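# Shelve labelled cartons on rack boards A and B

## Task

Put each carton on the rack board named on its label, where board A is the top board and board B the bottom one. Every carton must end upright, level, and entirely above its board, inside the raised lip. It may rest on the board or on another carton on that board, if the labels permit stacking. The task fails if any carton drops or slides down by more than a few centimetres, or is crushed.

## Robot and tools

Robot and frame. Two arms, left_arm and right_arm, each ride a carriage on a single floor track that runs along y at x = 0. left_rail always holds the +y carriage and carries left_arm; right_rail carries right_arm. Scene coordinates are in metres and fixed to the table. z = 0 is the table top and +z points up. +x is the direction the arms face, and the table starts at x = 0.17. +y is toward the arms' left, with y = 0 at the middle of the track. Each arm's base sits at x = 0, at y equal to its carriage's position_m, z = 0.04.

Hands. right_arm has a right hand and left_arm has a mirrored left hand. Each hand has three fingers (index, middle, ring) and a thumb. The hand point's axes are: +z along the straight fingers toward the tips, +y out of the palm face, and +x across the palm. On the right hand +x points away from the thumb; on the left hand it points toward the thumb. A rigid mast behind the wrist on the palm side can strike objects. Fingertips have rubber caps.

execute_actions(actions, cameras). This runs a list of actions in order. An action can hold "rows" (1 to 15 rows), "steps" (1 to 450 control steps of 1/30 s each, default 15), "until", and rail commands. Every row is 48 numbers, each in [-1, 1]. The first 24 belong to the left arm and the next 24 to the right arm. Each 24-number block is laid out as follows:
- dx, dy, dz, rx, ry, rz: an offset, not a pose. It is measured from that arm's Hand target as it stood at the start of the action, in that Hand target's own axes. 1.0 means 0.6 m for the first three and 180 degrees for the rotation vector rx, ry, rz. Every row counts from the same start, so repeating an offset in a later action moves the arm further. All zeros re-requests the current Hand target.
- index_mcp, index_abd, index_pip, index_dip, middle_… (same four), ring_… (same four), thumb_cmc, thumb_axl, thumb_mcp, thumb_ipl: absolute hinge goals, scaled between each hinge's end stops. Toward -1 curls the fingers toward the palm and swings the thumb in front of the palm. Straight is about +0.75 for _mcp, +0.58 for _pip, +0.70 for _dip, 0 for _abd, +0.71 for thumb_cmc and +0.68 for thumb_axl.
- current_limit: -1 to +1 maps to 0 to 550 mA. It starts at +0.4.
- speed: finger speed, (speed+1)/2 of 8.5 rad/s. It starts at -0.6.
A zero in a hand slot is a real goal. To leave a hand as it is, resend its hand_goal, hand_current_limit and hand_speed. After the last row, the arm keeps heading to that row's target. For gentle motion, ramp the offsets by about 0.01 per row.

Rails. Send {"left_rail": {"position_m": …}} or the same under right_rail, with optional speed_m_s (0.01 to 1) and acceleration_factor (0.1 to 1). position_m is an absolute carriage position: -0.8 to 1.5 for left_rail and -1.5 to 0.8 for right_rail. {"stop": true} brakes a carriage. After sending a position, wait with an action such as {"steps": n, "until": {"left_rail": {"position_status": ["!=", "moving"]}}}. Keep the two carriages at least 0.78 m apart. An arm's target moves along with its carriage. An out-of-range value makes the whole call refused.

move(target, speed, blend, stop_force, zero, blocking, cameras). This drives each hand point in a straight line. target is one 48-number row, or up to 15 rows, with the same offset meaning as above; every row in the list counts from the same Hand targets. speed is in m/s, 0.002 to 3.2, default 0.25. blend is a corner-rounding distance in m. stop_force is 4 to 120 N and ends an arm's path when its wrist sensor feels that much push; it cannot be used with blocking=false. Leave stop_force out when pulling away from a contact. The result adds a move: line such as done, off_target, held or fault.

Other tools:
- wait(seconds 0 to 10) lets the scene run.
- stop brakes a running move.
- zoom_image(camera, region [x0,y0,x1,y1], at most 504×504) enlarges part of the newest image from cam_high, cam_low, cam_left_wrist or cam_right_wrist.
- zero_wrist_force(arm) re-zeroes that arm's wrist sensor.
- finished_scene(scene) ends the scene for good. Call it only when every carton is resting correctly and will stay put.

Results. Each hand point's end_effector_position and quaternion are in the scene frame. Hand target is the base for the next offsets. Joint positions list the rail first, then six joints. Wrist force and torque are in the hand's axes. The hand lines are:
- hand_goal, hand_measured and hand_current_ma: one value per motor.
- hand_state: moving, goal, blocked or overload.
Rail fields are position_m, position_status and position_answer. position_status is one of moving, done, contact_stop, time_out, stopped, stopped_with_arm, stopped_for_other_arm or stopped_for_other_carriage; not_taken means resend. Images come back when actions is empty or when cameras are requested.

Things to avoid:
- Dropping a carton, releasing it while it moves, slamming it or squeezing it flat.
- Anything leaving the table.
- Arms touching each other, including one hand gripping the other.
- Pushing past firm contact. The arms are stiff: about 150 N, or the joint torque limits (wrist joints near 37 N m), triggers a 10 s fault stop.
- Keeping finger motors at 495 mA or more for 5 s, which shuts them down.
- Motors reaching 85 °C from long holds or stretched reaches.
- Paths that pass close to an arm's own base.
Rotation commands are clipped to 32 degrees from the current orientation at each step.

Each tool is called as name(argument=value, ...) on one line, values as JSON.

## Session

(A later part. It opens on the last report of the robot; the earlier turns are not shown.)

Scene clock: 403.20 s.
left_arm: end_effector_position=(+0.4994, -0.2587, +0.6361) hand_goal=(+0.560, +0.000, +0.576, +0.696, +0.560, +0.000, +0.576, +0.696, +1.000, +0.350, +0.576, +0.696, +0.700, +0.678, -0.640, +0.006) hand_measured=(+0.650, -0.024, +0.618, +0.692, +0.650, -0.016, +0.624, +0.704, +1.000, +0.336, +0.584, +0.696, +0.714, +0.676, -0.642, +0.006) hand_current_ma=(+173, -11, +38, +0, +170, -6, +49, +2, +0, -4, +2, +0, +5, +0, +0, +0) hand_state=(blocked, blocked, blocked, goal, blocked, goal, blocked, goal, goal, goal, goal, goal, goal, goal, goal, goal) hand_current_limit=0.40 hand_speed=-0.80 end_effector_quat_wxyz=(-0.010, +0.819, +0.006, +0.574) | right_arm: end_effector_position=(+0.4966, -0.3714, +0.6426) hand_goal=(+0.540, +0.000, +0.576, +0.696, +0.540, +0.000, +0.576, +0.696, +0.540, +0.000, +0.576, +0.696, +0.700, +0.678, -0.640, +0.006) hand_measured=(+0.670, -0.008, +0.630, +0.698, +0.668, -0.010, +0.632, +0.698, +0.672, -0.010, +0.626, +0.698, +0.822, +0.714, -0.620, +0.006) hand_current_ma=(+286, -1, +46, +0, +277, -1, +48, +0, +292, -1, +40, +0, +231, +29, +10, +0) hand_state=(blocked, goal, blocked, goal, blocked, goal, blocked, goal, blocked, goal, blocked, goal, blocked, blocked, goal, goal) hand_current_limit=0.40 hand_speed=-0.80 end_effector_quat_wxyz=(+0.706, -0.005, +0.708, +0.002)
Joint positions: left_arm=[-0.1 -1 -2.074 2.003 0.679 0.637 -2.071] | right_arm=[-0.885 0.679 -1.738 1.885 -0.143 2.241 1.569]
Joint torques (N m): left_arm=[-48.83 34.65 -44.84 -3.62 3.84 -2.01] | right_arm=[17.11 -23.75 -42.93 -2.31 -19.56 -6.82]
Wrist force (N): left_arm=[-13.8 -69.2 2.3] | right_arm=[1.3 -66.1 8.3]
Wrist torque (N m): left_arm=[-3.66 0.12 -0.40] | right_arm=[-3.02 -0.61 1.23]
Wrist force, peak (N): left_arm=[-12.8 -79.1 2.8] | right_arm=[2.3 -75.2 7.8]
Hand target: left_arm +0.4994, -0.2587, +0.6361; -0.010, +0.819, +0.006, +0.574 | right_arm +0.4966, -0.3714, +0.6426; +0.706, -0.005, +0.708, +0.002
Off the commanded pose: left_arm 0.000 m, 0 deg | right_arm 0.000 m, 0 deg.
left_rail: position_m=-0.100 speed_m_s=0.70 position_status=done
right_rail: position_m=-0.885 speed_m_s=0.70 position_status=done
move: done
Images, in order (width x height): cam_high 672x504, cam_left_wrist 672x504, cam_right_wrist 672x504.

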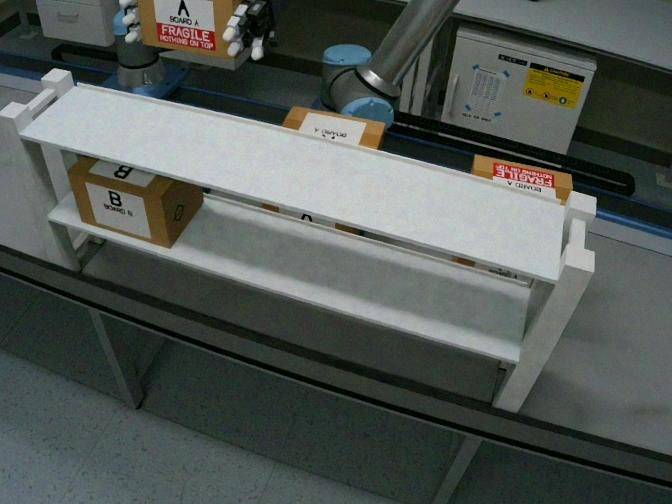

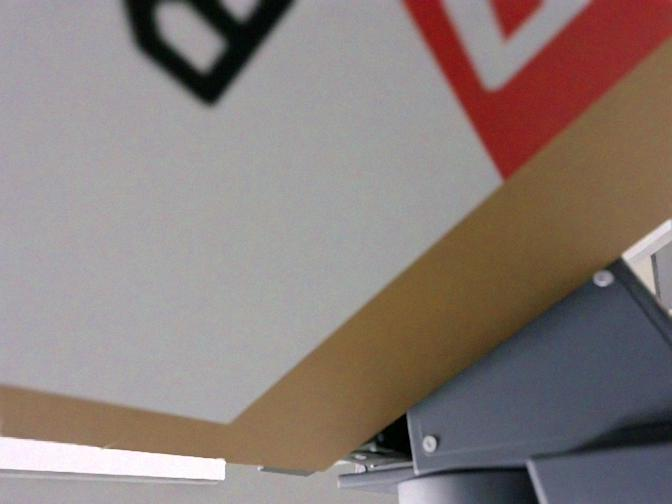

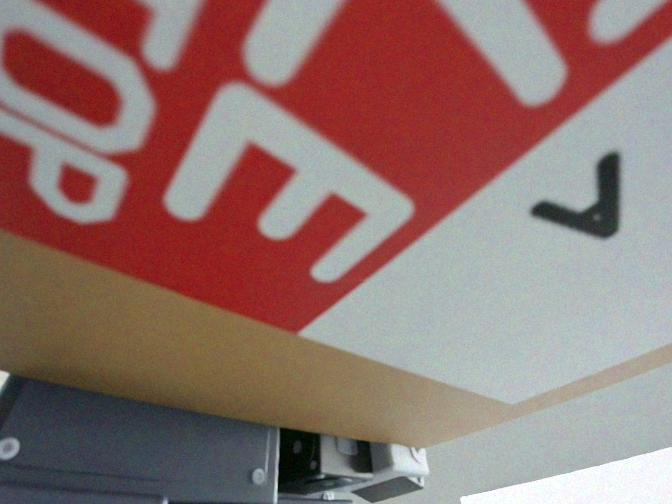

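zoom_image(camera="cam_high", region=[90, 0, 300, 100])

Scaled by 2.400 from the camera's 672x504 image, which has a finer 960x720 frame.

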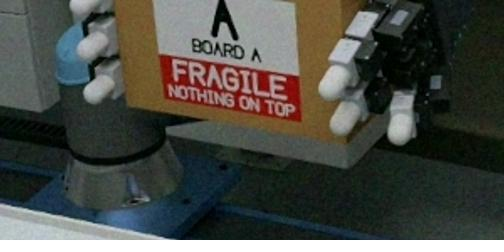

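move(target=[0.1535,0.0096,0.4230,0,0,0,0.56,0,0.576,0.696,0.56,0,0.576,0.696,1.0,0.35,0.576,0.696,0.70,0.678,-0.64,0.005,0.4,-0.8,-0.0011,-0.0044,0.4499,0,0,0,0.54,0,0.576,0.696,0.54,0,0.576,0.696,0.54,0,0.576,0.696,0.70,0.678,-0.64,0.005,0.4,-0.8], speed=0.05, cameras=["cam_high"])

zoom_image(camera="cam_high", region=[60, 20, 312, 209])

Scene clock: 413.47 s.
left_arm: end_effector_position=(+0.7693, -0.2585, +0.6364) hand_goal=(+0.560, +0.000, +0.576, +0.696, +0.560, +0.000, +0.576, +0.696, +1.000, +0.350, +0.576, +0.696, +0.700, +0.678, -0.640, +0.006) hand_measured=(+0.650, -0.022, +0.618, +0.694, +0.650, -0.016, +0.624, +0.706, +1.000, +0.336, +0.584, +0.696, +0.712, +0.676, -0.642, +0.006) hand_current_ma=(+173, -10, +38, +0, +170, -5, +49, +3, +0, -4, +2, +0, +5, +0, +0, +0) hand_state=(blocked, blocked, blocked, goal, blocked, goal, blocked, goal, goal, goal, goal, goal, goal, goal, goal, goal) hand_current_limit=0.40 hand_speed=-0.80 end_effector_quat_wxyz=(-0.010, +0.819, +0.006, +0.574) | right_arm: end_effector_position=(+0.7665, -0.3717, +0.6423) hand_goal=(+0.540, +0.000, +0.576, +0.696, +0.540, +0.000, +0.576, +0.696, +0.540, +0.000, +0.576, +0.696, +0.700, +0.678, -0.640, +0.006) hand_measured=(+0.670, -0.010, +0.630, +0.698, +0.668, -0.012, +0.632, +0.698, +0.672, -0.012, +0.626, +0.696, +0.822, +0.714, -0.620, +0.006) hand_current_ma=(+286, -1, +46, +0, +277, -2, +48, +0, +292, -2, +40, +0, +231, +29, +10, +0) hand_state=(blocked, goal, blocked, goal, blocked, goal, blocked, goal, blocked, goal, blocked, goal, blocked, blocked, goal, goal) hand_current_limit=0.40 hand_speed=-0.80 end_effector_quat_wxyz=(+0.706, -0.005, +0.708, +0.002)
Joint positions: left_arm=[-0.1 -0.482 -1.604 1.644 0.353 1.097 -1.747] | right_arm=[-0.885 0.424 -1.431 1.583 -0.149 1.986 1.568]
Joint torques (N m): left_arm=[-22.67 -17.99 -60.59 -11.61 13.25 2.64] | right_arm=[26.22 -37.57 -60.28 -1.68 -15.99 -5.81]
Wrist force (N): left_arm=[-14.6 -53.3 2.1] | right_arm=[0.1 -51.5 8.5]
Wrist torque (N m): left_arm=[-2.72 1.28 -0.12] | right_arm=[-2.49 0.58 0.68]
Wrist force, peak (N): left_arm=[-13.7 -69.7 2.0] | right_arm=[1.6 -66.9 7.7]
Hand target: left_arm +0.7694, -0.2585, +0.6364; -0.010, +0.819, +0.006, +0.574 | right_arm +0.7665, -0.3717, +0.6423; +0.706, -0.005, +0.708, +0.002
Off the commanded pose: left_arm 0.000 m, 0 deg | right_arm 0.000 m, 0 deg.
left_rail: position_m=-0.100 speed_m_s=0.70 position_status=done
right_rail: position_m=-0.885 speed_m_s=0.70 position_status=done
move: done
Images, in order (width x height): cam_high 672x504.

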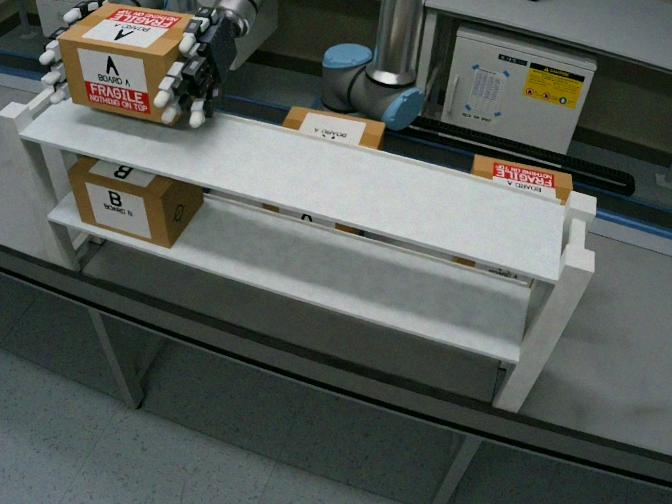

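Scaled by 2.000 from the camera's 672x504 image, which has a finer 960x720 frame.

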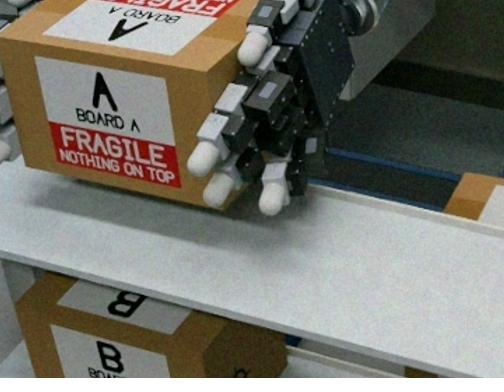

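move(target=[0.0313,0.0032,0.0862,0,0,0,0.56,0,0.576,0.696,0.56,0,0.576,0.696,1.0,0.35,0.576,0.696,0.70,0.678,-0.64,0.005,0.4,-0.8,-0.0002,0.0003,0.0916,0,0,0,0.54,0,0.576,0.696,0.54,0,0.576,0.696,0.54,0,0.576,0.696,0.70,0.678,-0.64,0.005,0.4,-0.8], speed=0.04, cameras=["cam_high"])

zoom_image(camera="cam_high", region=[20, 60, 140, 180])

zoom_image(camera="cam_high", region=[130, 80, 250, 200])

Scene clock: 417.33 s.
left_arm: end_effector_position=(+0.8244, -0.2592, +0.6364) hand_goal=(+0.560, +0.000, +0.576, +0.696, +0.560, +0.000, +0.576, +0.696, +1.000, +0.350, +0.576, +0.696, +0.700, +0.678, -0.640, +0.006) hand_measured=(+0.650, -0.022, +0.618, +0.694, +0.650, -0.016, +0.624, +0.706, +1.000, +0.336, +0.584, +0.696, +0.712, +0.676, -0.642, +0.006) hand_current_ma=(+173, -9, +38, +0, +170, -5, +49, +3, +0, -4, +2, +0, +5, +0, +0, +0) hand_state=(blocked, blocked, blocked, goal, blocked, goal, blocked, goal, goal, goal, goal, goal, goal, goal, goal, goal) hand_current_limit=0.40 hand_speed=-0.80 end_effector_quat_wxyz=(-0.010, +0.819, +0.006, +0.574) | right_arm: end_effector_position=(+0.8215, -0.3710, +0.6423) hand_goal=(+0.540, +0.000, +0.576, +0.696, +0.540, +0.000, +0.576, +0.696, +0.540, +0.000, +0.576, +0.696, +0.700, +0.678, -0.640, +0.006) hand_measured=(+0.670, -0.010, +0.630, +0.698, +0.668, -0.012, +0.632, +0.698, +0.672, -0.012, +0.626, +0.696, +0.822, +0.714, -0.620, +0.006) hand_current_ma=(+286, -1, +46, +0, +277, -2, +48, +0, +292, -2, +40, +0, +232, +29, +10, +0) hand_state=(blocked, goal, blocked, goal, blocked, goal, blocked, goal, blocked, goal, blocked, goal, blocked, blocked, goal, goal) hand_current_limit=0.40 hand_speed=-0.80 end_effector_quat_wxyz=(+0.706, -0.005, +0.708, +0.002)
Joint positions: left_arm=[-0.1 -0.437 -1.512 1.55 0.346 1.138 -1.728] | right_arm=[-0.885 0.392 -1.358 1.497 -0.135 1.954 1.568]
Joint torques (N m): left_arm=[-50.71 -21.82 -60.8 -11.4 19 2.43] | right_arm=[51.97 -40.61 -63.54 -2.93 -21.99 -6.13]
Wrist force (N): left_arm=[-13.2 -87.8 2.0] | right_arm=[1.6 -84.3 9.4]
Wrist torque (N m): left_arm=[-5.78 1.15 0.95] | right_arm=[-5.24 0.43 0.25]
Wrist force, peak (N): left_arm=[-13.1 -88.1 2.0] | right_arm=[1.6 -84.3 9.4]
Hand target: left_arm +0.8245, -0.2593, +0.6364; -0.010, +0.819, +0.006, +0.574 | right_arm +0.8215, -0.3710, +0.6423; +0.706, -0.005, +0.708, +0.002
Off the commanded pose: left_arm 0.000 m, 0 deg | right_arm 0.000 m, 0 deg.
left_rail: position_m=-0.100 speed_m_s=0.70 position_status=done
right_rail: position_m=-0.885 speed_m_s=0.70 position_status=done
move: done
Images, in order (width x height): cam_high 672x504.

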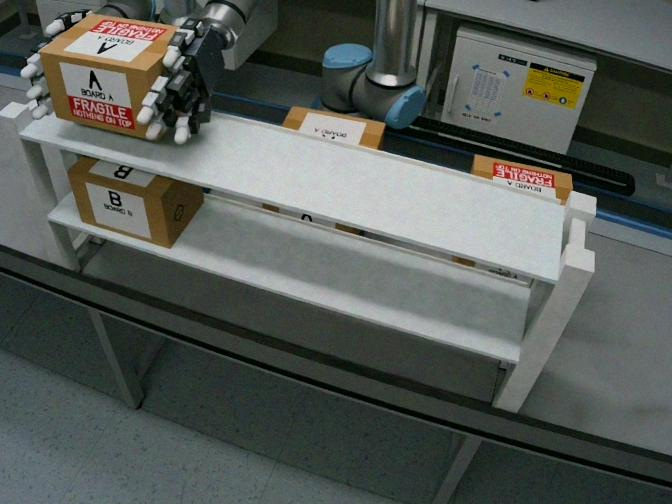

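Scaled by 4.200 from the camera's 672x504 image, which has a finer 960x720 frame.

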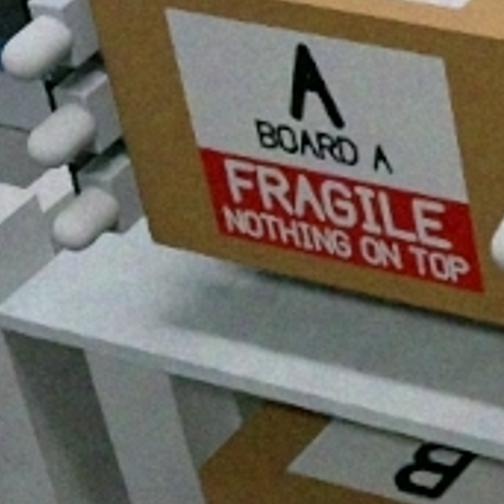

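Scaled by 4.200 from the camera's 672x504 image, which has a finer 960x720 frame.

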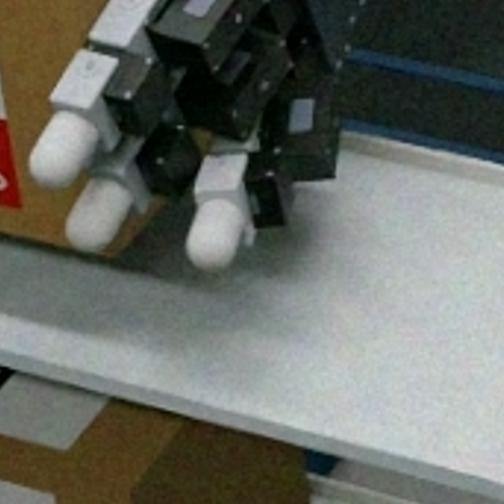

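move(target=[-0.0644,0.0002,0.0181,0,0,0,0.56,0,0.576,0.696,0.56,0,0.576,0.696,1.0,0.35,0.576,0.696,0.70,0.678,-0.64,0.005,0.4,-0.8,0.0667,0.0000,-0.0048,0,0,0,0.54,0,0.576,0.696,0.54,0,0.576,0.696,0.54,0,0.576,0.696,0.70,0.678,-0.64,0.005,0.4,-0.8], speed=0.025, cameras=["cam_high"])

zoom_image(camera="cam_high", region=[20, 60, 140, 180])

zoom_image(camera="cam_high", region=[130, 80, 250, 200])

Scene clock: 422.73 s.
left_arm: end_effector_position=(+0.8215, -0.2590, +0.5965) hand_goal=(+0.560, +0.000, +0.576, +0.696, +0.560, +0.000, +0.576, +0.696, +1.000, +0.350, +0.576, +0.696, +0.700, +0.678, -0.640, +0.006) hand_measured=(+0.650, -0.022, +0.618, +0.694, +0.650, -0.016, +0.624, +0.706, +1.000, +0.336, +0.584, +0.696, +0.712, +0.676, -0.642, +0.006) hand_current_ma=(+173, -9, +38, +0, +170, -5, +49, +3, +0, -4, +2, +0, +5, +0, +0, +0) hand_state=(blocked, blocked, blocked, goal, blocked, goal, blocked, goal, goal, goal, goal, goal, goal, goal, goal, goal) hand_current_limit=0.40 hand_speed=-0.80 end_effector_quat_wxyz=(-0.010, +0.819, +0.006, +0.574) | right_arm: end_effector_position=(+0.8185, -0.3712, +0.6023) hand_goal=(+0.540, +0.000, +0.576, +0.696, +0.540, +0.000, +0.576, +0.696, +0.540, +0.000, +0.576, +0.696, +0.700, +0.678, -0.640, +0.006) hand_measured=(+0.670, -0.010, +0.630, +0.698, +0.668, -0.014, +0.632, +0.698, +0.672, -0.012, +0.626, +0.696, +0.822, +0.714, -0.620, +0.006) hand_current_ma=(+286, -1, +46, +0, +277, -2, +48, +0, +292, -2, +40, +0, +232, +30, +10, +0) hand_state=(blocked, goal, blocked, goal, blocked, goal, blocked, goal, blocked, goal, blocked, goal, blocked, blocked, goal, goal) hand_current_limit=0.40 hand_speed=-0.80 end_effector_quat_wxyz=(+0.706, -0.005, +0.708, +0.002)
Joint positions: left_arm=[-0.1 -0.439 -1.512 1.62 0.277 1.136 -1.729] | right_arm=[-0.885 0.394 -1.351 1.559 -0.204 1.956 1.568]
Joint torques (N m): left_arm=[-75.67 -24.9 -47.9 -13.52 7.57 -1.88] | right_arm=[69.22 -43.96 -42.36 -8.5 -8.57 1.49]
Wrist force (N): left_arm=[-13.9 -75.5 1.0] | right_arm=[1.5 -72.1 9.7]
Wrist torque (N m): left_arm=[-4.59 1.17 0.31] | right_arm=[-3.82 0.44 0.59]
Wrist force, peak (N): left_arm=[-12.9 -90.0 1.8] | right_arm=[2.0 -86.0 9.8]
Hand target: left_arm +0.8215, -0.2590, +0.5964; -0.010, +0.819, +0.006, +0.574 | right_arm +0.8185, -0.3712, +0.6023; +0.706, -0.005, +0.708, +0.002
Off the commanded pose: left_arm 0.000 m, 0 deg | right_arm 0.000 m, 0 deg.
left_rail: position_m=-0.100 speed_m_s=0.70 position_status=done
right_rail: position_m=-0.885 speed_m_s=0.70 position_status=done
move: done
Images, in order (width x height): cam_high 672x504.

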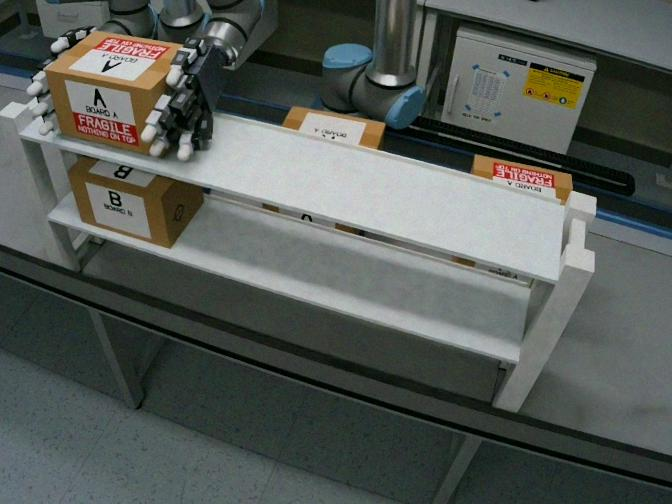

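Scaled by 4.200 from the camera's 672x504 image, which has a finer 960x720 frame.

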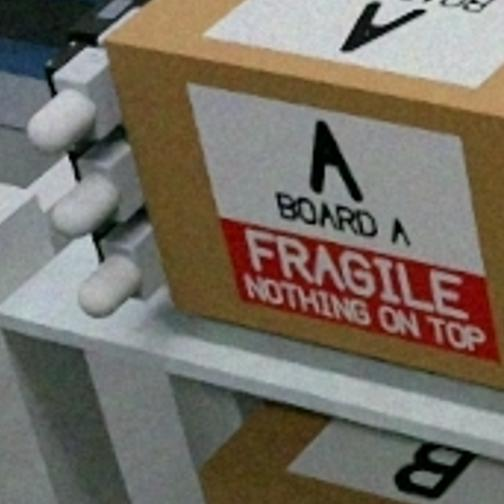

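Scaled by 4.200 from the camera's 672x504 image, which has a finer 960x720 frame.

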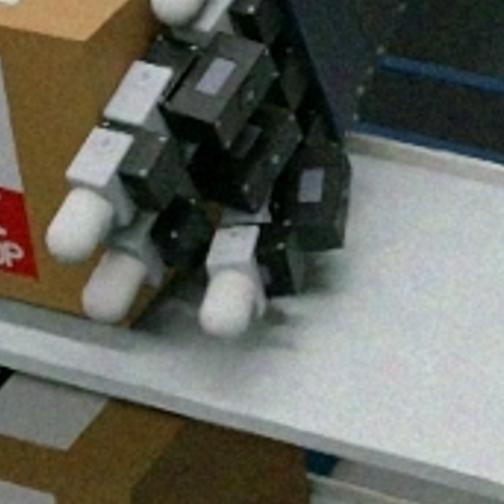

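move(target=[-0.0313,0.0003,0.0114,0,0,0,0.56,0,0.576,0.696,0.56,0,0.576,0.696,1.0,0.35,0.576,0.696,0.70,0.678,-0.64,0.005,0.4,-0.8,0.0333,0.0001,0.0001,0,0,0,0.54,0,0.576,0.696,0.54,0,0.576,0.696,0.54,0,0.576,0.696,0.70,0.678,-0.64,0.005,0.4,-0.8], speed=0.006, stop_force=9, cameras=["cam_high"])

Scene clock: 428.00 s.
left_arm: end_effector_position=(+0.8216, -0.2590, +0.5770) hand_goal=(+0.560, +0.000, +0.576, +0.696, +0.560, +0.000, +0.576, +0.696, +1.000, +0.350, +0.576, +0.696, +0.700, +0.678, -0.640, +0.006) hand_measured=(+0.650, -0.020, +0.618, +0.694, +0.650, -0.014, +0.624, +0.706, +1.000, +0.336, +0.584, +0.696, +0.712, +0.676, -0.642, +0.006) hand_current_ma=(+173, -9, +38, +0, +170, -5, +49, +3, +0, -4, +2, +0, +5, +0, +0, +0) hand_state=(blocked, blocked, blocked, goal, blocked, goal, blocked, goal, goal, goal, goal, goal, goal, goal, goal, goal) hand_current_limit=0.40 hand_speed=-0.80 end_effector_quat_wxyz=(-0.010, +0.819, +0.006, +0.574) | right_arm: end_effector_position=(+0.8185, -0.3712, +0.5836) hand_goal=(+0.540, +0.000, +0.576, +0.696, +0.540, +0.000, +0.576, +0.696, +0.540, +0.000, +0.576, +0.696, +0.700, +0.678, -0.640, +0.006) hand_measured=(+0.670, -0.010, +0.630, +0.698, +0.668, -0.014, +0.632, +0.698, +0.672, -0.012, +0.626, +0.696, +0.822, +0.714, -0.620, +0.006) hand_current_ma=(+286, -1, +46, +0, +277, -2, +48, +0, +292, -2, +40, +0, +232, +30, +10, +0) hand_state=(blocked, goal, blocked, goal, blocked, goal, blocked, goal, blocked, goal, blocked, goal, blocked, blocked, goal, goal) hand_current_limit=0.40 hand_speed=-0.80 end_effector_quat_wxyz=(+0.706, -0.005, +0.708, +0.002)
Joint positions: left_arm=[-0.1 -0.439 -1.508 1.65 0.243 1.136 -1.729] | right_arm=[-0.885 0.394 -1.344 1.584 -0.236 1.956 1.568]
Joint torques (N m): left_arm=[-53.61 -35.42 -59.18 -2.44 14.85 1.68] | right_arm=[48.31 -50.41 -56.15 -1.87 -14.51 0.05]
Wrist force (N): left_arm=[-6.3 -84.0 -2.4] | right_arm=[-10.3 -75.7 8.2]
Wrist torque (N m): left_arm=[-5.31 0.39 0.62] | right_arm=[-4.09 2.23 0.15]
Wrist force, peak (N): left_arm=[-5.9 -85.0 -3.1] | right_arm=[-16.0 -79.9 3.0]
Hand target: left_arm +0.8216, -0.2590, +0.5770; -0.010, +0.819, +0.006, +0.574 (not the last commanded pose) | right_arm +0.8185, -0.3712, +0.5836; +0.706, -0.005, +0.708, +0.002 (not the last commanded pose)
Off the commanded pose: left_arm 0.001 m, 0 deg | right_arm 0.001 m, 0 deg.
left_rail: position_m=-0.100 speed_m_s=0.70 position_status=done
right_rail: position_m=-0.885 speed_m_s=0.70 position_status=done
move: contact (left_arm, right_arm)
Images, in order (width x height): cam_high 672x504.

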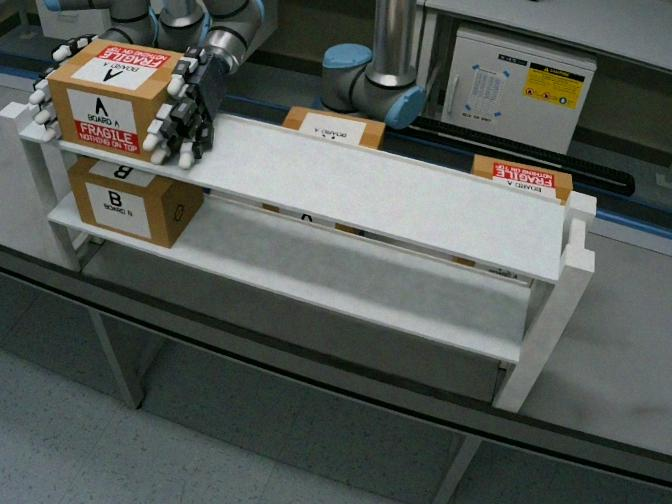

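zoom_image(camera="cam_high", region=[20, 60, 140, 180])

zoom_image(camera="cam_high", region=[130, 80, 250, 200])

Scaled by 4.200 from the camera's 672x504 image, which has a finer 960x720 frame.

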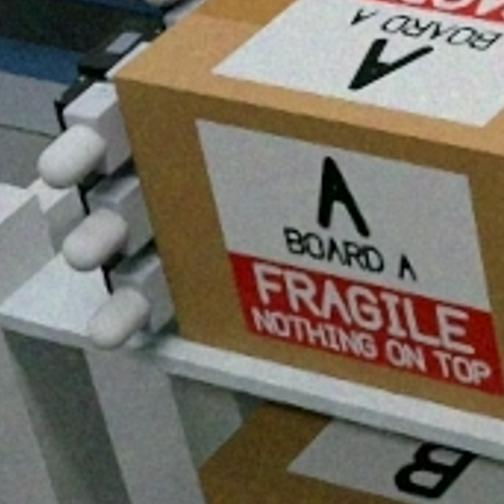

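Scaled by 4.200 from the camera's 672x504 image, which has a finer 960x720 frame.

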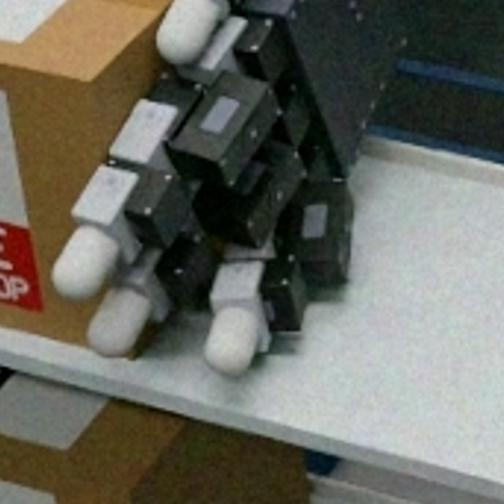

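move(target=[[0.0063,0,-0.0023,0,0,0,0.56,0,0.576,0.696,0.56,0,0.576,0.696,1.0,0.35,0.576,0.696,0.70,0.678,-0.64,0.005,0.4,-0.8,-0.0067,0,0,0,0,0,0.54,0,0.576,0.696,0.54,0,0.576,0.696,0.54,0,0.576,0.696,0.70,0.678,-0.64,0.005,0.4,-0.8],[0.0091,-0.0003,-0.0140,0,0,0,0.56,0,0.576,0.696,0.56,0,0.576,0.696,1.0,0.35,0.576,0.696,0.70,0.678,-0.64,0.005,0.4,-0.8,-0.0133,0,-0.0100,0,0,0,0.54,0,0.576,0.696,0.54,0,0.576,0.696,0.54,0,0.576,0.696,0.70,0.678,-0.64,0.005,0.4,-0.8]], speed=0.02, blend=0.001)

move(target=[-0.0313,0.0003,0.0114,0,0,0,0.56,0,0.576,0.696,0.56,0,0.576,0.696,1.0,0.35,0.576,0.696,0.70,0.678,-0.64,0.005,0.4,-0.8,0.0333,0.0001,0.0001,0,0,0,0.54,0,0.576,0.696,0.54,0,0.576,0.696,0.54,0,0.576,0.696,0.70,0.678,-0.64,0.005,0.4,-0.8], speed=0.006, stop_force=9, cameras=["cam_high"])

zoom_image(camera="cam_high", region=[20, 60, 140, 180])

zoom_image(camera="cam_high", region=[130, 80, 250, 200])

Scene clock: 431.87 s.
left_arm: end_effector_position=(+0.8156, -0.2591, +0.5850) hand_goal=(+0.560, +0.000, +0.576, +0.696, +0.560, +0.000, +0.576, +0.696, +1.000, +0.350, +0.576, +0.696, +0.700, +0.678, -0.640, +0.006) hand_measured=(+0.650, -0.020, +0.618, +0.694, +0.650, -0.014, +0.624, +0.706, +1.000, +0.336, +0.584, +0.696, +0.712, +0.676, -0.642, +0.006) hand_current_ma=(+173, -9, +38, +0, +170, -5, +49, +3, +0, -4, +2, +0, +5, +0, +0, +0) hand_state=(blocked, blocked, blocked, goal, blocked, goal, blocked, goal, goal, goal, goal, goal, goal, goal, goal, goal) hand_current_limit=0.40 hand_speed=-0.80 end_effector_quat_wxyz=(-0.010, +0.819, +0.006, +0.574) | right_arm: end_effector_position=(+0.8126, -0.3713, +0.5915) hand_goal=(+0.540, +0.000, +0.576, +0.696, +0.540, +0.000, +0.576, +0.696, +0.540, +0.000, +0.576, +0.696, +0.700, +0.678, -0.640, +0.006) hand_measured=(+0.670, -0.010, +0.630, +0.698, +0.668, -0.014, +0.632, +0.698, +0.672, -0.012, +0.626, +0.696, +0.822, +0.714, -0.620, +0.006) hand_current_ma=(+286, -1, +46, +0, +277, -2, +48, +0, +292, -2, +40, +0, +232, +30, +10, +0) hand_state=(blocked, goal, blocked, goal, blocked, goal, blocked, goal, blocked, goal, blocked, goal, blocked, blocked, goal, goal) hand_current_limit=0.40 hand_speed=-0.80 end_effector_quat_wxyz=(+0.706, -0.005, +0.708, +0.002)
Joint positions: left_arm=[-0.1 -0.443 -1.52 1.648 0.257 1.132 -1.731] | right_arm=[-0.885 0.397 -1.355 1.583 -0.225 1.959 1.568]
Joint torques (N m): left_arm=[-77.8 -44.43 -45.28 -2.37 7.63 -1.83] | right_arm=[69.37 -70.19 -46.53 -3.3 -9.27 -3.87]
Wrist force (N): left_arm=[-8.5 -79.8 0.1] | right_arm=[7.1 -75.8 9.3]
Wrist torque (N m): left_arm=[-4.96 0.36 0.05] | right_arm=[-4.21 -0.36 0.22]
Wrist force, peak (N): left_arm=[-6.3 -84.3 -2.4] | right_arm=[7.2 -76.5 9.3]
Hand target: left_arm +0.8155, -0.2591, +0.5850; -0.010, +0.819, +0.006, +0.574 | right_arm +0.8125, -0.3712, +0.5916; +0.706, -0.005, +0.708, +0.002
Off the commanded pose: left_arm 0.000 m, 0 deg | right_arm 0.000 m, 0 deg.
left_rail: position_m=-0.100 speed_m_s=0.70 position_status=done
right_rail: position_m=-0.885 speed_m_s=0.70 position_status=done
move: done

Scene clock: 434.43 s.
left_arm: end_effector_position=(+0.8156, -0.2590, +0.5767) hand_goal=(+0.560, +0.000, +0.576, +0.696, +0.560, +0.000, +0.576, +0.696, +1.000, +0.350, +0.576, +0.696, +0.700, +0.678, -0.640, +0.006) hand_measured=(+0.650, -0.020, +0.618, +0.694, +0.650, -0.014, +0.624, +0.706, +1.000, +0.336, +0.584, +0.696, +0.712, +0.676, -0.642, +0.006) hand_current_ma=(+173, -8, +38, +0, +170, -4, +49, +3, +0, -4, +2, +0, +5, +0, +0, +0) hand_state=(blocked, goal, blocked, goal, blocked, goal, blocked, goal, goal, goal, goal, goal, goal, goal, goal, goal) hand_current_limit=0.40 hand_speed=-0.80 end_effector_quat_wxyz=(-0.010, +0.818, +0.006, +0.574) | right_arm: end_effector_position=(+0.8125, -0.3712, +0.5837) hand_goal=(+0.540, +0.000, +0.576, +0.696, +0.540, +0.000, +0.576, +0.696, +0.540, +0.000, +0.576, +0.696, +0.700, +0.678, -0.640, +0.006) hand_measured=(+0.670, -0.010, +0.630, +0.698, +0.668, -0.014, +0.632, +0.698, +0.672, -0.012, +0.626, +0.696, +0.822, +0.714, -0.620, +0.006) hand_current_ma=(+286, -1, +46, +0, +277, -2, +48, +0, +292, -2, +40, +0, +232, +30, +10, +0) hand_state=(blocked, goal, blocked, goal, blocked, goal, blocked, goal, blocked, goal, blocked, goal, blocked, blocked, goal, goal) hand_current_limit=0.40 hand_speed=-0.80 end_effector_quat_wxyz=(+0.706, -0.005, +0.708, +0.002)
Joint positions: left_arm=[-0.1 -0.443 -1.518 1.661 0.242 1.132 -1.731] | right_arm=[-0.885 0.397 -1.352 1.594 -0.238 1.959 1.568]
Joint torques (N m): left_arm=[-58.11 -31.72 -55.86 -2.17 9.44 -1.03] | right_arm=[58.31 -55.27 -62.2 -2.89 -9.83 -3.19]
Wrist force (N): left_arm=[-1.7 -82.7 -4.5] | right_arm=[-1.5 -77.9 7.1]
Wrist torque (N m): left_arm=[-5.10 0.09 1.07] | right_arm=[-4.08 0.50 -0.95]
Wrist force, peak (N): left_arm=[-1.1 -83.7 -6.9] | right_arm=[-6.9 -79.0 4.6]
Hand target: left_arm +0.8156, -0.2590, +0.5767; -0.010, +0.818, +0.006, +0.574 (not the last commanded pose) | right_arm +0.8125, -0.3712, +0.5837; +0.706, -0.005, +0.708, +0.002 (not the last commanded pose)
Off the commanded pose: left_arm 0.012 m, 0 deg | right_arm 0.012 m, 0 deg.
left_rail: position_m=-0.100 speed_m_s=0.70 position_status=done
right_rail: position_m=-0.885 speed_m_s=0.70 position_status=done
move: contact (left_arm, right_arm)
Images, in order (width x height): cam_high 672x504.

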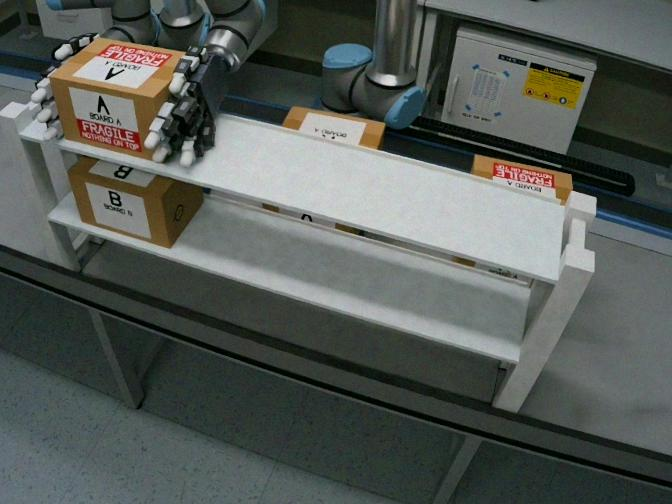

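Scaled by 4.200 from the camera's 672x504 image, which has a finer 960x720 frame.

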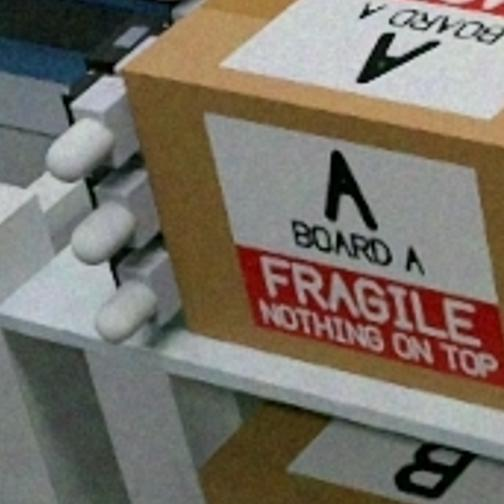

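Scaled by 4.200 from the camera's 672x504 image, which has a finer 960x720 frame.

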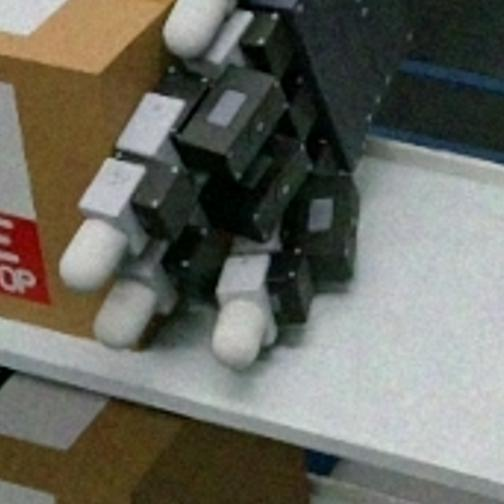

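move(target=[0,-0.02,0,0,0,0,0.68,0,0.576,0.696,0.68,0,0.576,0.696,1.0,0.35,0.576,0.696,0.85,0.678,-0.5,0.005,0.4,-0.8,0,-0.02,0,0,0,0,0.68,0,0.576,0.696,0.68,0,0.576,0.696,0.68,0,0.576,0.696,0.85,0.678,-0.5,0.005,0.4,-0.8], speed=0.01, cameras=["cam_high"])

Scene clock: 436.43 s.
left_arm: end_effector_position=(+0.8153, -0.2471, +0.5768) hand_goal=(+0.680, +0.000, +0.576, +0.696, +0.680, +0.000, +0.576, +0.696, +1.000, +0.350, +0.576, +0.696, +0.850, +0.678, -0.500, +0.006) hand_measured=(+0.678, -0.014, +0.580, +0.694, +0.676, -0.002, +0.578, +0.698, +1.000, +0.334, +0.584, +0.696, +0.848, +0.676, -0.512, +0.006) hand_current_ma=(+0, -4, +0, +0, -1, +0, +0, +0, +0, -6, +2, +0, +0, +0, -6, +0) hand_state=(goal, goal, goal, goal, goal, goal, goal, goal, goal, goal, goal, goal, goal, goal, goal, goal) hand_current_limit=0.40 hand_speed=-0.80 end_effector_quat_wxyz=(-0.010, +0.818, +0.006, +0.574) | right_arm: end_effector_position=(+0.8126, -0.3831, +0.5838) hand_goal=(+0.680, +0.000, +0.576, +0.696, +0.680, +0.000, +0.576, +0.696, +0.680, +0.000, +0.576, +0.696, +0.850, +0.678, -0.500, +0.006) hand_measured=(+0.682, -0.010, +0.580, +0.698, +0.682, -0.014, +0.578, +0.698, +0.682, -0.012, +0.578, +0.696, +0.856, +0.682, -0.510, +0.006) hand_current_ma=(+0, -1, +0, +0, +0, -2, +0, +0, +0, -2, +0, +0, +1, +0, -2, +0) hand_state=(goal, goal, goal, goal, goal, goal, goal, goal, goal, goal, goal, goal, goal, goal, goal, goal) hand_current_limit=0.40 hand_speed=-0.80 end_effector_quat_wxyz=(+0.706, -0.005, +0.708, +0.002)
Joint positions: left_arm=[-0.1 -0.424 -1.522 1.665 0.239 1.15 -1.723] | right_arm=[-0.885 0.381 -1.364 1.608 -0.241 1.943 1.568]
Joint torques (N m): left_arm=[13.56 -56.44 -33.58 -4.42 1.81 2.9] | right_arm=[-13.55 -71.36 -31.55 -4.32 -2.82 -3.65]
Wrist force (N): left_arm=[-2.5 5.8 -0.1] | right_arm=[-5.5 0.5 4.9]
Wrist torque (N m): left_arm=[0.90 0.23 -0.64] | right_arm=[-0.47 0.42 -0.58]
Wrist force, peak (N): left_arm=[-1.8 -83.2 -4.5] | right_arm=[-1.7 -78.6 7.7]
Hand target: left_arm +0.8153, -0.2471, +0.5768; -0.010, +0.818, +0.006, +0.574 | right_arm +0.8126, -0.3832, +0.5838; +0.706, -0.005, +0.708, +0.002
Off the commanded pose: left_arm 0.000 m, 0 deg | right_arm 0.000 m, 0 deg.
left_rail: position_m=-0.100 speed_m_s=0.70 position_status=done
right_rail: position_m=-0.885 speed_m_s=0.70 position_status=done
move: done
Images, in order (width x height): cam_high 672x504.

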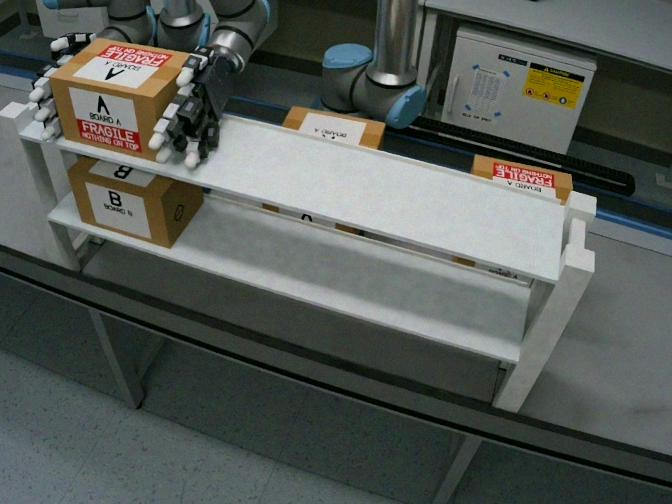

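move(target=[[0,-0.0167,0,0,0,0,0.68,0,0.576,0.696,0.68,0,0.576,0.696,1.0,0.35,0.576,0.696,0.85,0.678,-0.5,0.005,0.4,-0.8,0,-0.0167,0,0,0,0,0.68,0,0.576,0.696,0.68,0,0.576,0.696,0.68,0,0.576,0.696,0.85,0.678,-0.5,0.005,0.4,-0.8],[0.0470,-0.0172,-0.0171,0,0,0,0.68,0,0.576,0.696,0.68,0,0.576,0.696,1.0,0.35,0.576,0.696,0.85,0.678,-0.5,0.005,0.4,-0.8,-0.05,-0.0169,0,0,0,0,0.68,0,0.576,0.696,0.68,0,0.576,0.696,0.68,0,0.576,0.696,0.85,0.678,-0.5,0.005,0.4,-0.8],[-0.1406,-0.0289,-0.5341,0,0,0,0.68,0,0.576,0.696,0.68,0,0.576,0.696,1.0,0.35,0.576,0.696,0.85,0.678,-0.5,0.005,0.4,-0.8,-0.0486,-0.0115,-0.5498,0,0,0,0.68,0,0.576,0.696,0.68,0,0.576,0.696,0.68,0,0.576,0.696,0.85,0.678,-0.5,0.005,0.4,-0.8]], speed=[0.05,0.08,0.2], blend=[0.003,0.005,0], cameras=["cam_high"])

zoom_image(camera="cam_high", region=[20, 30, 260, 210])

Scene clock: 442.63 s.
left_arm: end_effector_position=(+0.4850, -0.2372, +0.6066) hand_goal=(+0.680, +0.000, +0.576, +0.696, +0.680, +0.000, +0.576, +0.696, +1.000, +0.350, +0.576, +0.696, +0.850, +0.678, -0.500, +0.006) hand_measured=(+0.678, -0.012, +0.578, +0.694, +0.676, -0.002, +0.578, +0.698, +1.000, +0.334, +0.584, +0.696, +0.848, +0.676, -0.512, +0.006) hand_current_ma=(+0, -4, +0, +0, -1, +0, +0, +0, +0, -6, +2, +0, +0, +0, -6, +0) hand_state=(goal, goal, goal, goal, goal, goal, goal, goal, goal, goal, goal, goal, goal, goal, goal, goal) hand_current_limit=0.40 hand_speed=-0.80 end_effector_quat_wxyz=(-0.010, +0.818, +0.006, +0.574) | right_arm: end_effector_position=(+0.4829, -0.3929, +0.6140) hand_goal=(+0.680, +0.000, +0.576, +0.696, +0.680, +0.000, +0.576, +0.696, +0.680, +0.000, +0.576, +0.696, +0.850, +0.678, -0.500, +0.006) hand_measured=(+0.682, -0.010, +0.578, +0.698, +0.682, -0.012, +0.578, +0.698, +0.682, -0.010, +0.578, +0.696, +0.854, +0.682, -0.508, +0.006) hand_current_ma=(+0, -1, +0, +0, +0, -2, +0, +0, +0, -2, +0, +0, +0, +0, -2, +0) hand_state=(goal, goal, goal, goal, goal, goal, goal, goal, goal, goal, goal, goal, goal, goal, goal, goal) hand_current_limit=0.40 hand_speed=-0.80 end_effector_quat_wxyz=(+0.706, -0.005, +0.708, +0.002)
Joint positions: left_arm=[-0.1 -1.003 -2.125 2.079 0.657 0.634 -2.074] | right_arm=[-0.885 0.661 -1.776 1.967 -0.186 2.223 1.569]
Joint torques (N m): left_arm=[-17.89 -8.34 -31.94 5.18 -3.38 -2.58] | right_arm=[11.22 -36 -32.83 0.52 3.23 3.5]
Wrist force (N): left_arm=[-2.4 5.4 -0.3] | right_arm=[-5.5 0.2 4.8]
Wrist torque (N m): left_arm=[0.88 0.22 -0.34] | right_arm=[-0.51 0.43 -0.59]
Wrist force, peak (N): left_arm=[-2.1 6.7 -0.1] | right_arm=[-6.3 -0.6 6.7]
Hand target: left_arm +0.4849, -0.2372, +0.6066; -0.010, +0.818, +0.006, +0.574 | right_arm +0.4829, -0.3929, +0.6140; +0.706, -0.005, +0.708, +0.002
Off the commanded pose: left_arm 0.000 m, 0 deg | right_arm 0.000 m, 0 deg.
left_rail: position_m=-0.100 speed_m_s=0.70 position_status=done
right_rail: position_m=-0.885 speed_m_s=0.70 position_status=done
move: done
Images, in order (width x height): cam_high 672x504.

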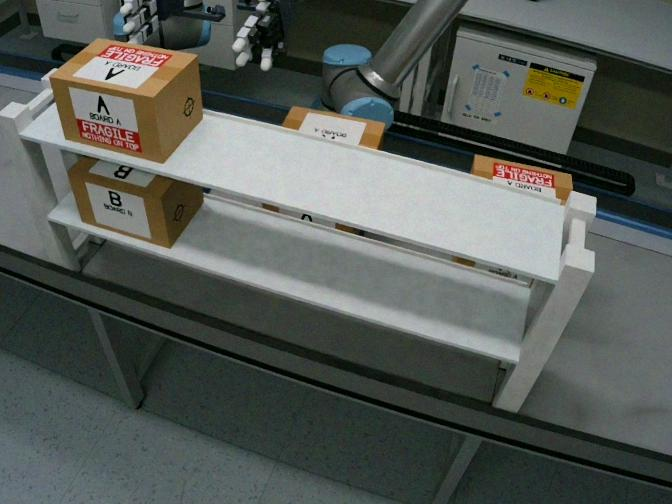

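Scaled by 2.100 from the camera's 672x504 image, which has a finer 960x720 frame.

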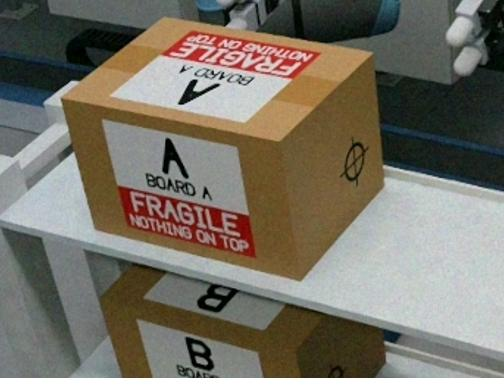

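execute_actions(actions=[{"left_rail":{"position_m":0.06},"steps":60,"until":{"left_rail":{"position_status":["!=","moving"]}}},{"right_rail":{"position_m":-0.74},"steps":90,"until":{"right_rail":{"position_status":["!=","moving"]}}}], cameras=["cam_high"])

zoom_image(camera="cam_high", region=[230, 70, 430, 220])

Scene clock: 444.60 s.
left_arm: end_effector_position=(+0.4849, -0.2372, +0.6066) hand_goal=(+0.680, +0.000, +0.576, +0.696, +0.680, +0.000, +0.576, +0.696, +1.000, +0.350, +0.576, +0.696, +0.850, +0.678, -0.500, +0.006) hand_measured=(+0.678, -0.012, +0.578, +0.694, +0.676, -0.002, +0.578, +0.698, +1.000, +0.334, +0.584, +0.696, +0.848, +0.676, -0.512, +0.006) hand_current_ma=(+0, -4, +0, +0, -1, +0, +0, +0, +0, -6, +2, +0, +0, +0, -6, +0) hand_state=(goal, goal, goal, goal, goal, goal, goal, goal, goal, goal, goal, goal, goal, goal, goal, goal) hand_current_limit=0.40 hand_speed=-0.80 end_effector_quat_wxyz=(-0.010, +0.818, +0.006, +0.574) | right_arm: end_effector_position=(+0.4829, -0.3929, +0.6140) hand_goal=(+0.680, +0.000, +0.576, +0.696, +0.680, +0.000, +0.576, +0.696, +0.680, +0.000, +0.576, +0.696, +0.850, +0.678, -0.500, +0.006) hand_measured=(+0.682, -0.010, +0.578, +0.698, +0.682, -0.012, +0.578, +0.698, +0.682, -0.010, +0.578, +0.696, +0.854, +0.682, -0.508, +0.006) hand_current_ma=(+0, -1, +0, +0, +0, -2, +0, +0, +0, -2, +0, +0, +0, +0, -2, +0) hand_state=(goal, goal, goal, goal, goal, goal, goal, goal, goal, goal, goal, goal, goal, goal, goal, goal) hand_current_limit=0.40 hand_speed=-0.80 end_effector_quat_wxyz=(+0.706, -0.005, +0.708, +0.002)
Joint positions: left_arm=[-0.1 -1.003 -2.125 2.079 0.657 0.634 -2.074] | right_arm=[-0.885 0.661 -1.777 1.967 -0.186 2.223 1.569]
Joint torques (N m): left_arm=[-18.38 -7.8 -32.81 5.06 -3.71 -2.9] | right_arm=[11.34 -36.31 -32.34 0.54 3.07 3.35]
Wrist force (N): left_arm=[-2.0 5.3 -0.3] | right_arm=[-5.6 0.1 4.8]
Wrist torque (N m): left_arm=[0.87 0.17 -0.31] | right_arm=[-0.53 0.44 -0.60]
Wrist force, peak (N): left_arm=[-2.4 5.7 -0.3] | right_arm=[-6.0 0.0 5.1]
Hand target: left_arm +0.4849, -0.2372, +0.6066; -0.010, +0.818, +0.006, +0.574 | right_arm +0.4829, -0.3929, +0.6140; +0.706, -0.005, +0.708, +0.002
Off the commanded pose: left_arm 0.000 m, 0 deg | right_arm 0.000 m, 0 deg.
left_rail: position_m=-0.100 speed_m_s=0.70 position_status=stopped_for_other_arm position_answer=taken
right_rail: position_m=-0.885 speed_m_s=0.70 position_status=stopped_for_other_arm position_answer=taken
Images, in order (width x height): cam_high 672x504.

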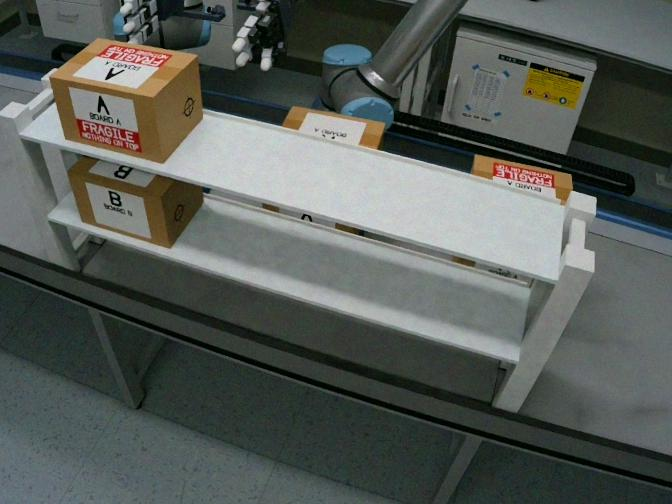

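Scaled by 2.520 from the camera's 672x504 image, which has a finer 960x720 frame.

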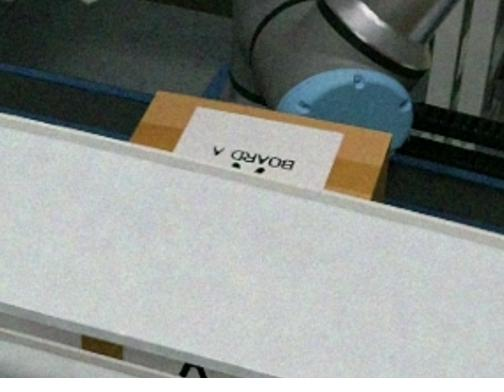

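move(target=[[0.078,-0.1,-0.0285,0,0,0,0.68,0,0.576,0.696,0.68,0,0.576,0.696,1.0,0.35,0.576,0.696,0.85,0.678,-0.5,0.005,0.4,-0.8,-0.083,-0.1,0,0,0,0,0.68,0,0.576,0.696,0.68,0,0.576,0.696,0.68,0,0.576,0.696,0.85,0.678,-0.5,0.005,0.4,-0.8],[0.078,-0.27,-0.0285,0,0,0,0.68,0,0.576,0.696,0.68,0,0.576,0.696,1.0,0.35,0.576,0.696,0.85,0.678,-0.5,0.005,0.4,-0.8,-0.083,-0.27,0,0,0,0,0.68,0,0.576,0.696,0.68,0,0.576,0.696,0.68,0,0.576,0.696,0.85,0.678,-0.5,0.005,0.4,-0.8]], speed=[0.12,0.2], blend=0.02)

execute_actions(actions=[{"steps":45},{"left_rail":{"position_m":0.06,"speed_m_s":0.5},"steps":150,"until":{"left_rail":{"position_status":["!=","moving"]}}},{"right_rail":{"position_m":-0.74,"speed_m_s":0.5},"steps":150,"until":{"right_rail":{"position_status":["!=","moving"]}}}], cameras=["cam_high"])

Scene clock: 451.00 s.
left_arm: end_effector_position=(+0.4813, -0.0758, +0.6580) hand_goal=(+0.680, +0.000, +0.576, +0.696, +0.680, +0.000, +0.576, +0.696, +1.000, +0.350, +0.576, +0.696, +0.850, +0.678, -0.500, +0.006) hand_measured=(+0.680, -0.012, +0.578, +0.694, +0.676, -0.002, +0.578, +0.698, +1.000, +0.334, +0.584, +0.696, +0.850, +0.676, -0.510, +0.006) hand_current_ma=(+0, -3, +0, +0, -1, +0, +0, +0, +0, -6, +2, +0, +0, +0, -6, +0) hand_state=(goal, goal, goal, goal, goal, goal, goal, goal, goal, goal, goal, goal, goal, goal, goal, goal) hand_current_limit=0.40 hand_speed=-0.80 end_effector_quat_wxyz=(-0.010, +0.818, +0.006, +0.574) | right_arm: end_effector_position=(+0.4845, -0.5546, +0.6645) hand_goal=(+0.680, +0.000, +0.576, +0.696, +0.680, +0.000, +0.576, +0.696, +0.680, +0.000, +0.576, +0.696, +0.850, +0.678, -0.500, +0.006) hand_measured=(+0.682, -0.010, +0.578, +0.698, +0.682, -0.012, +0.578, +0.698, +0.682, -0.010, +0.578, +0.696, +0.854, +0.682, -0.508, +0.006) hand_current_ma=(+0, -1, +0, +0, +0, -2, +0, +0, +0, -2, +0, +0, +0, +0, -2, +0) hand_state=(goal, goal, goal, goal, goal, goal, goal, goal, goal, goal, goal, goal, goal, goal, goal, goal) hand_current_limit=0.40 hand_speed=-0.80 end_effector_quat_wxyz=(+0.706, -0.005, +0.708, +0.002)
Joint positions: left_arm=[-0.1 -0.323 -2.132 1.967 0.532 1.244 -1.683] | right_arm=[-0.885 0.258 -2.042 2.049 -0.003 1.82 1.567]
Joint torques (N m): left_arm=[13.37 17.61 -47.18 -4.24 1.66 2.87] | right_arm=[-14.02 -16.22 -33.94 0.3 -2.82 -3.47]
Wrist force (N): left_arm=[-2.2 5.7 -0.6] | right_arm=[-5.4 0.0 4.5]
Wrist torque (N m): left_arm=[0.95 0.17 -0.60] | right_arm=[-0.50 0.42 -0.57]
Wrist force, peak (N): left_arm=[-3.1 6.4 0.0] | right_arm=[-6.3 0.6 5.1]
Hand target: left_arm +0.4813, -0.0757, +0.6580; -0.010, +0.818, +0.006, +0.574 | right_arm +0.4845, -0.5547, +0.6645; +0.706, -0.005, +0.708, +0.002
Off the commanded pose: left_arm 0.000 m, 0 deg | right_arm 0.000 m, 0 deg.
left_rail: position_m=-0.100 speed_m_s=0.70 position_status=stopped_for_other_arm position_answer=taken
right_rail: position_m=-0.885 speed_m_s=0.70 position_status=stopped_for_other_arm position_answer=taken
move: done

Scene clock: 454.97 s.
left_arm: end_effector_position=(+0.4813, +0.0842, +0.6580) hand_goal=(+0.680, +0.000, +0.576, +0.696, +0.680, +0.000, +0.576, +0.696, +1.000, +0.350, +0.576, +0.696, +0.850, +0.678, -0.500, +0.006) hand_measured=(+0.680, -0.012, +0.578, +0.694, +0.676, -0.002, +0.578, +0.698, +1.000, +0.334, +0.584, +0.696, +0.850, +0.676, -0.510, +0.006) hand_current_ma=(+0, -3, +0, +0, -1, +0, +0, +0, +0, -6, +2, +0, +0, +0, -6, +0) hand_state=(goal, goal, goal, goal, goal, goal, goal, goal, goal, goal, goal, goal, goal, goal, goal, goal) hand_current_limit=0.40 hand_speed=-0.80 end_effector_quat_wxyz=(-0.010, +0.818, +0.006, +0.574) | right_arm: end_effector_position=(+0.4845, -0.4097, +0.6645) hand_goal=(+0.680, +0.000, +0.576, +0.696, +0.680, +0.000, +0.576, +0.696, +0.680, +0.000, +0.576, +0.696, +0.850, +0.678, -0.500, +0.006) hand_measured=(+0.682, -0.010, +0.578, +0.698, +0.682, -0.012, +0.578, +0.698, +0.682, -0.010, +0.578, +0.696, +0.854, +0.682, -0.508, +0.006) hand_current_ma=(+0, -1, +0, +0, +0, -2, +0, +0, +0, -2, +0, +0, +0, +0, -2, +0) hand_state=(goal, goal, goal, goal, goal, goal, goal, goal, goal, goal, goal, goal, goal, goal, goal, goal) hand_current_limit=0.40 hand_speed=-0.80 end_effector_quat_wxyz=(+0.706, -0.005, +0.708, +0.002)
Joint positions: left_arm=[0.06 -0.323 -2.132 1.967 0.532 1.244 -1.683] | right_arm=[-0.74 0.258 -2.043 2.049 -0.003 1.82 1.567]
Joint torques (N m): left_arm=[9.7 -2.99 -44.18 -1.53 -1.25 2.78] | right_arm=[-12.62 -6.58 -39.65 -0.48 -1.87 -3.38]
Wrist force (N): left_arm=[-1.9 5.8 -0.7] | right_arm=[-5.5 0.4 4.3]
Wrist torque (N m): left_arm=[0.97 0.14 -0.58] | right_arm=[-0.42 0.44 -0.57]
Wrist force, peak (N): left_arm=[-1.9 7.0 -0.3] | right_arm=[-5.7 0.2 5.0]
Hand target: left_arm +0.4813, +0.0842, +0.6580; -0.010, +0.818, +0.006, +0.574 | right_arm +0.4845, -0.4097, +0.6645; +0.706, -0.005, +0.708, +0.002
Off the commanded pose: left_arm 0.000 m, 0 deg | right_arm 0.000 m, 0 deg.
left_rail: position_m=0.060 speed_m_s=0.50 position_status=done
right_rail: position_m=-0.740 speed_m_s=0.50 position_status=done
Images, in order (width x height): cam_high 672x504.

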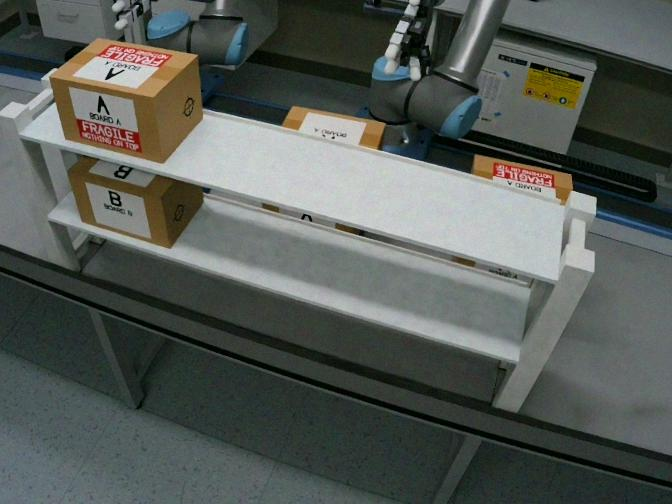

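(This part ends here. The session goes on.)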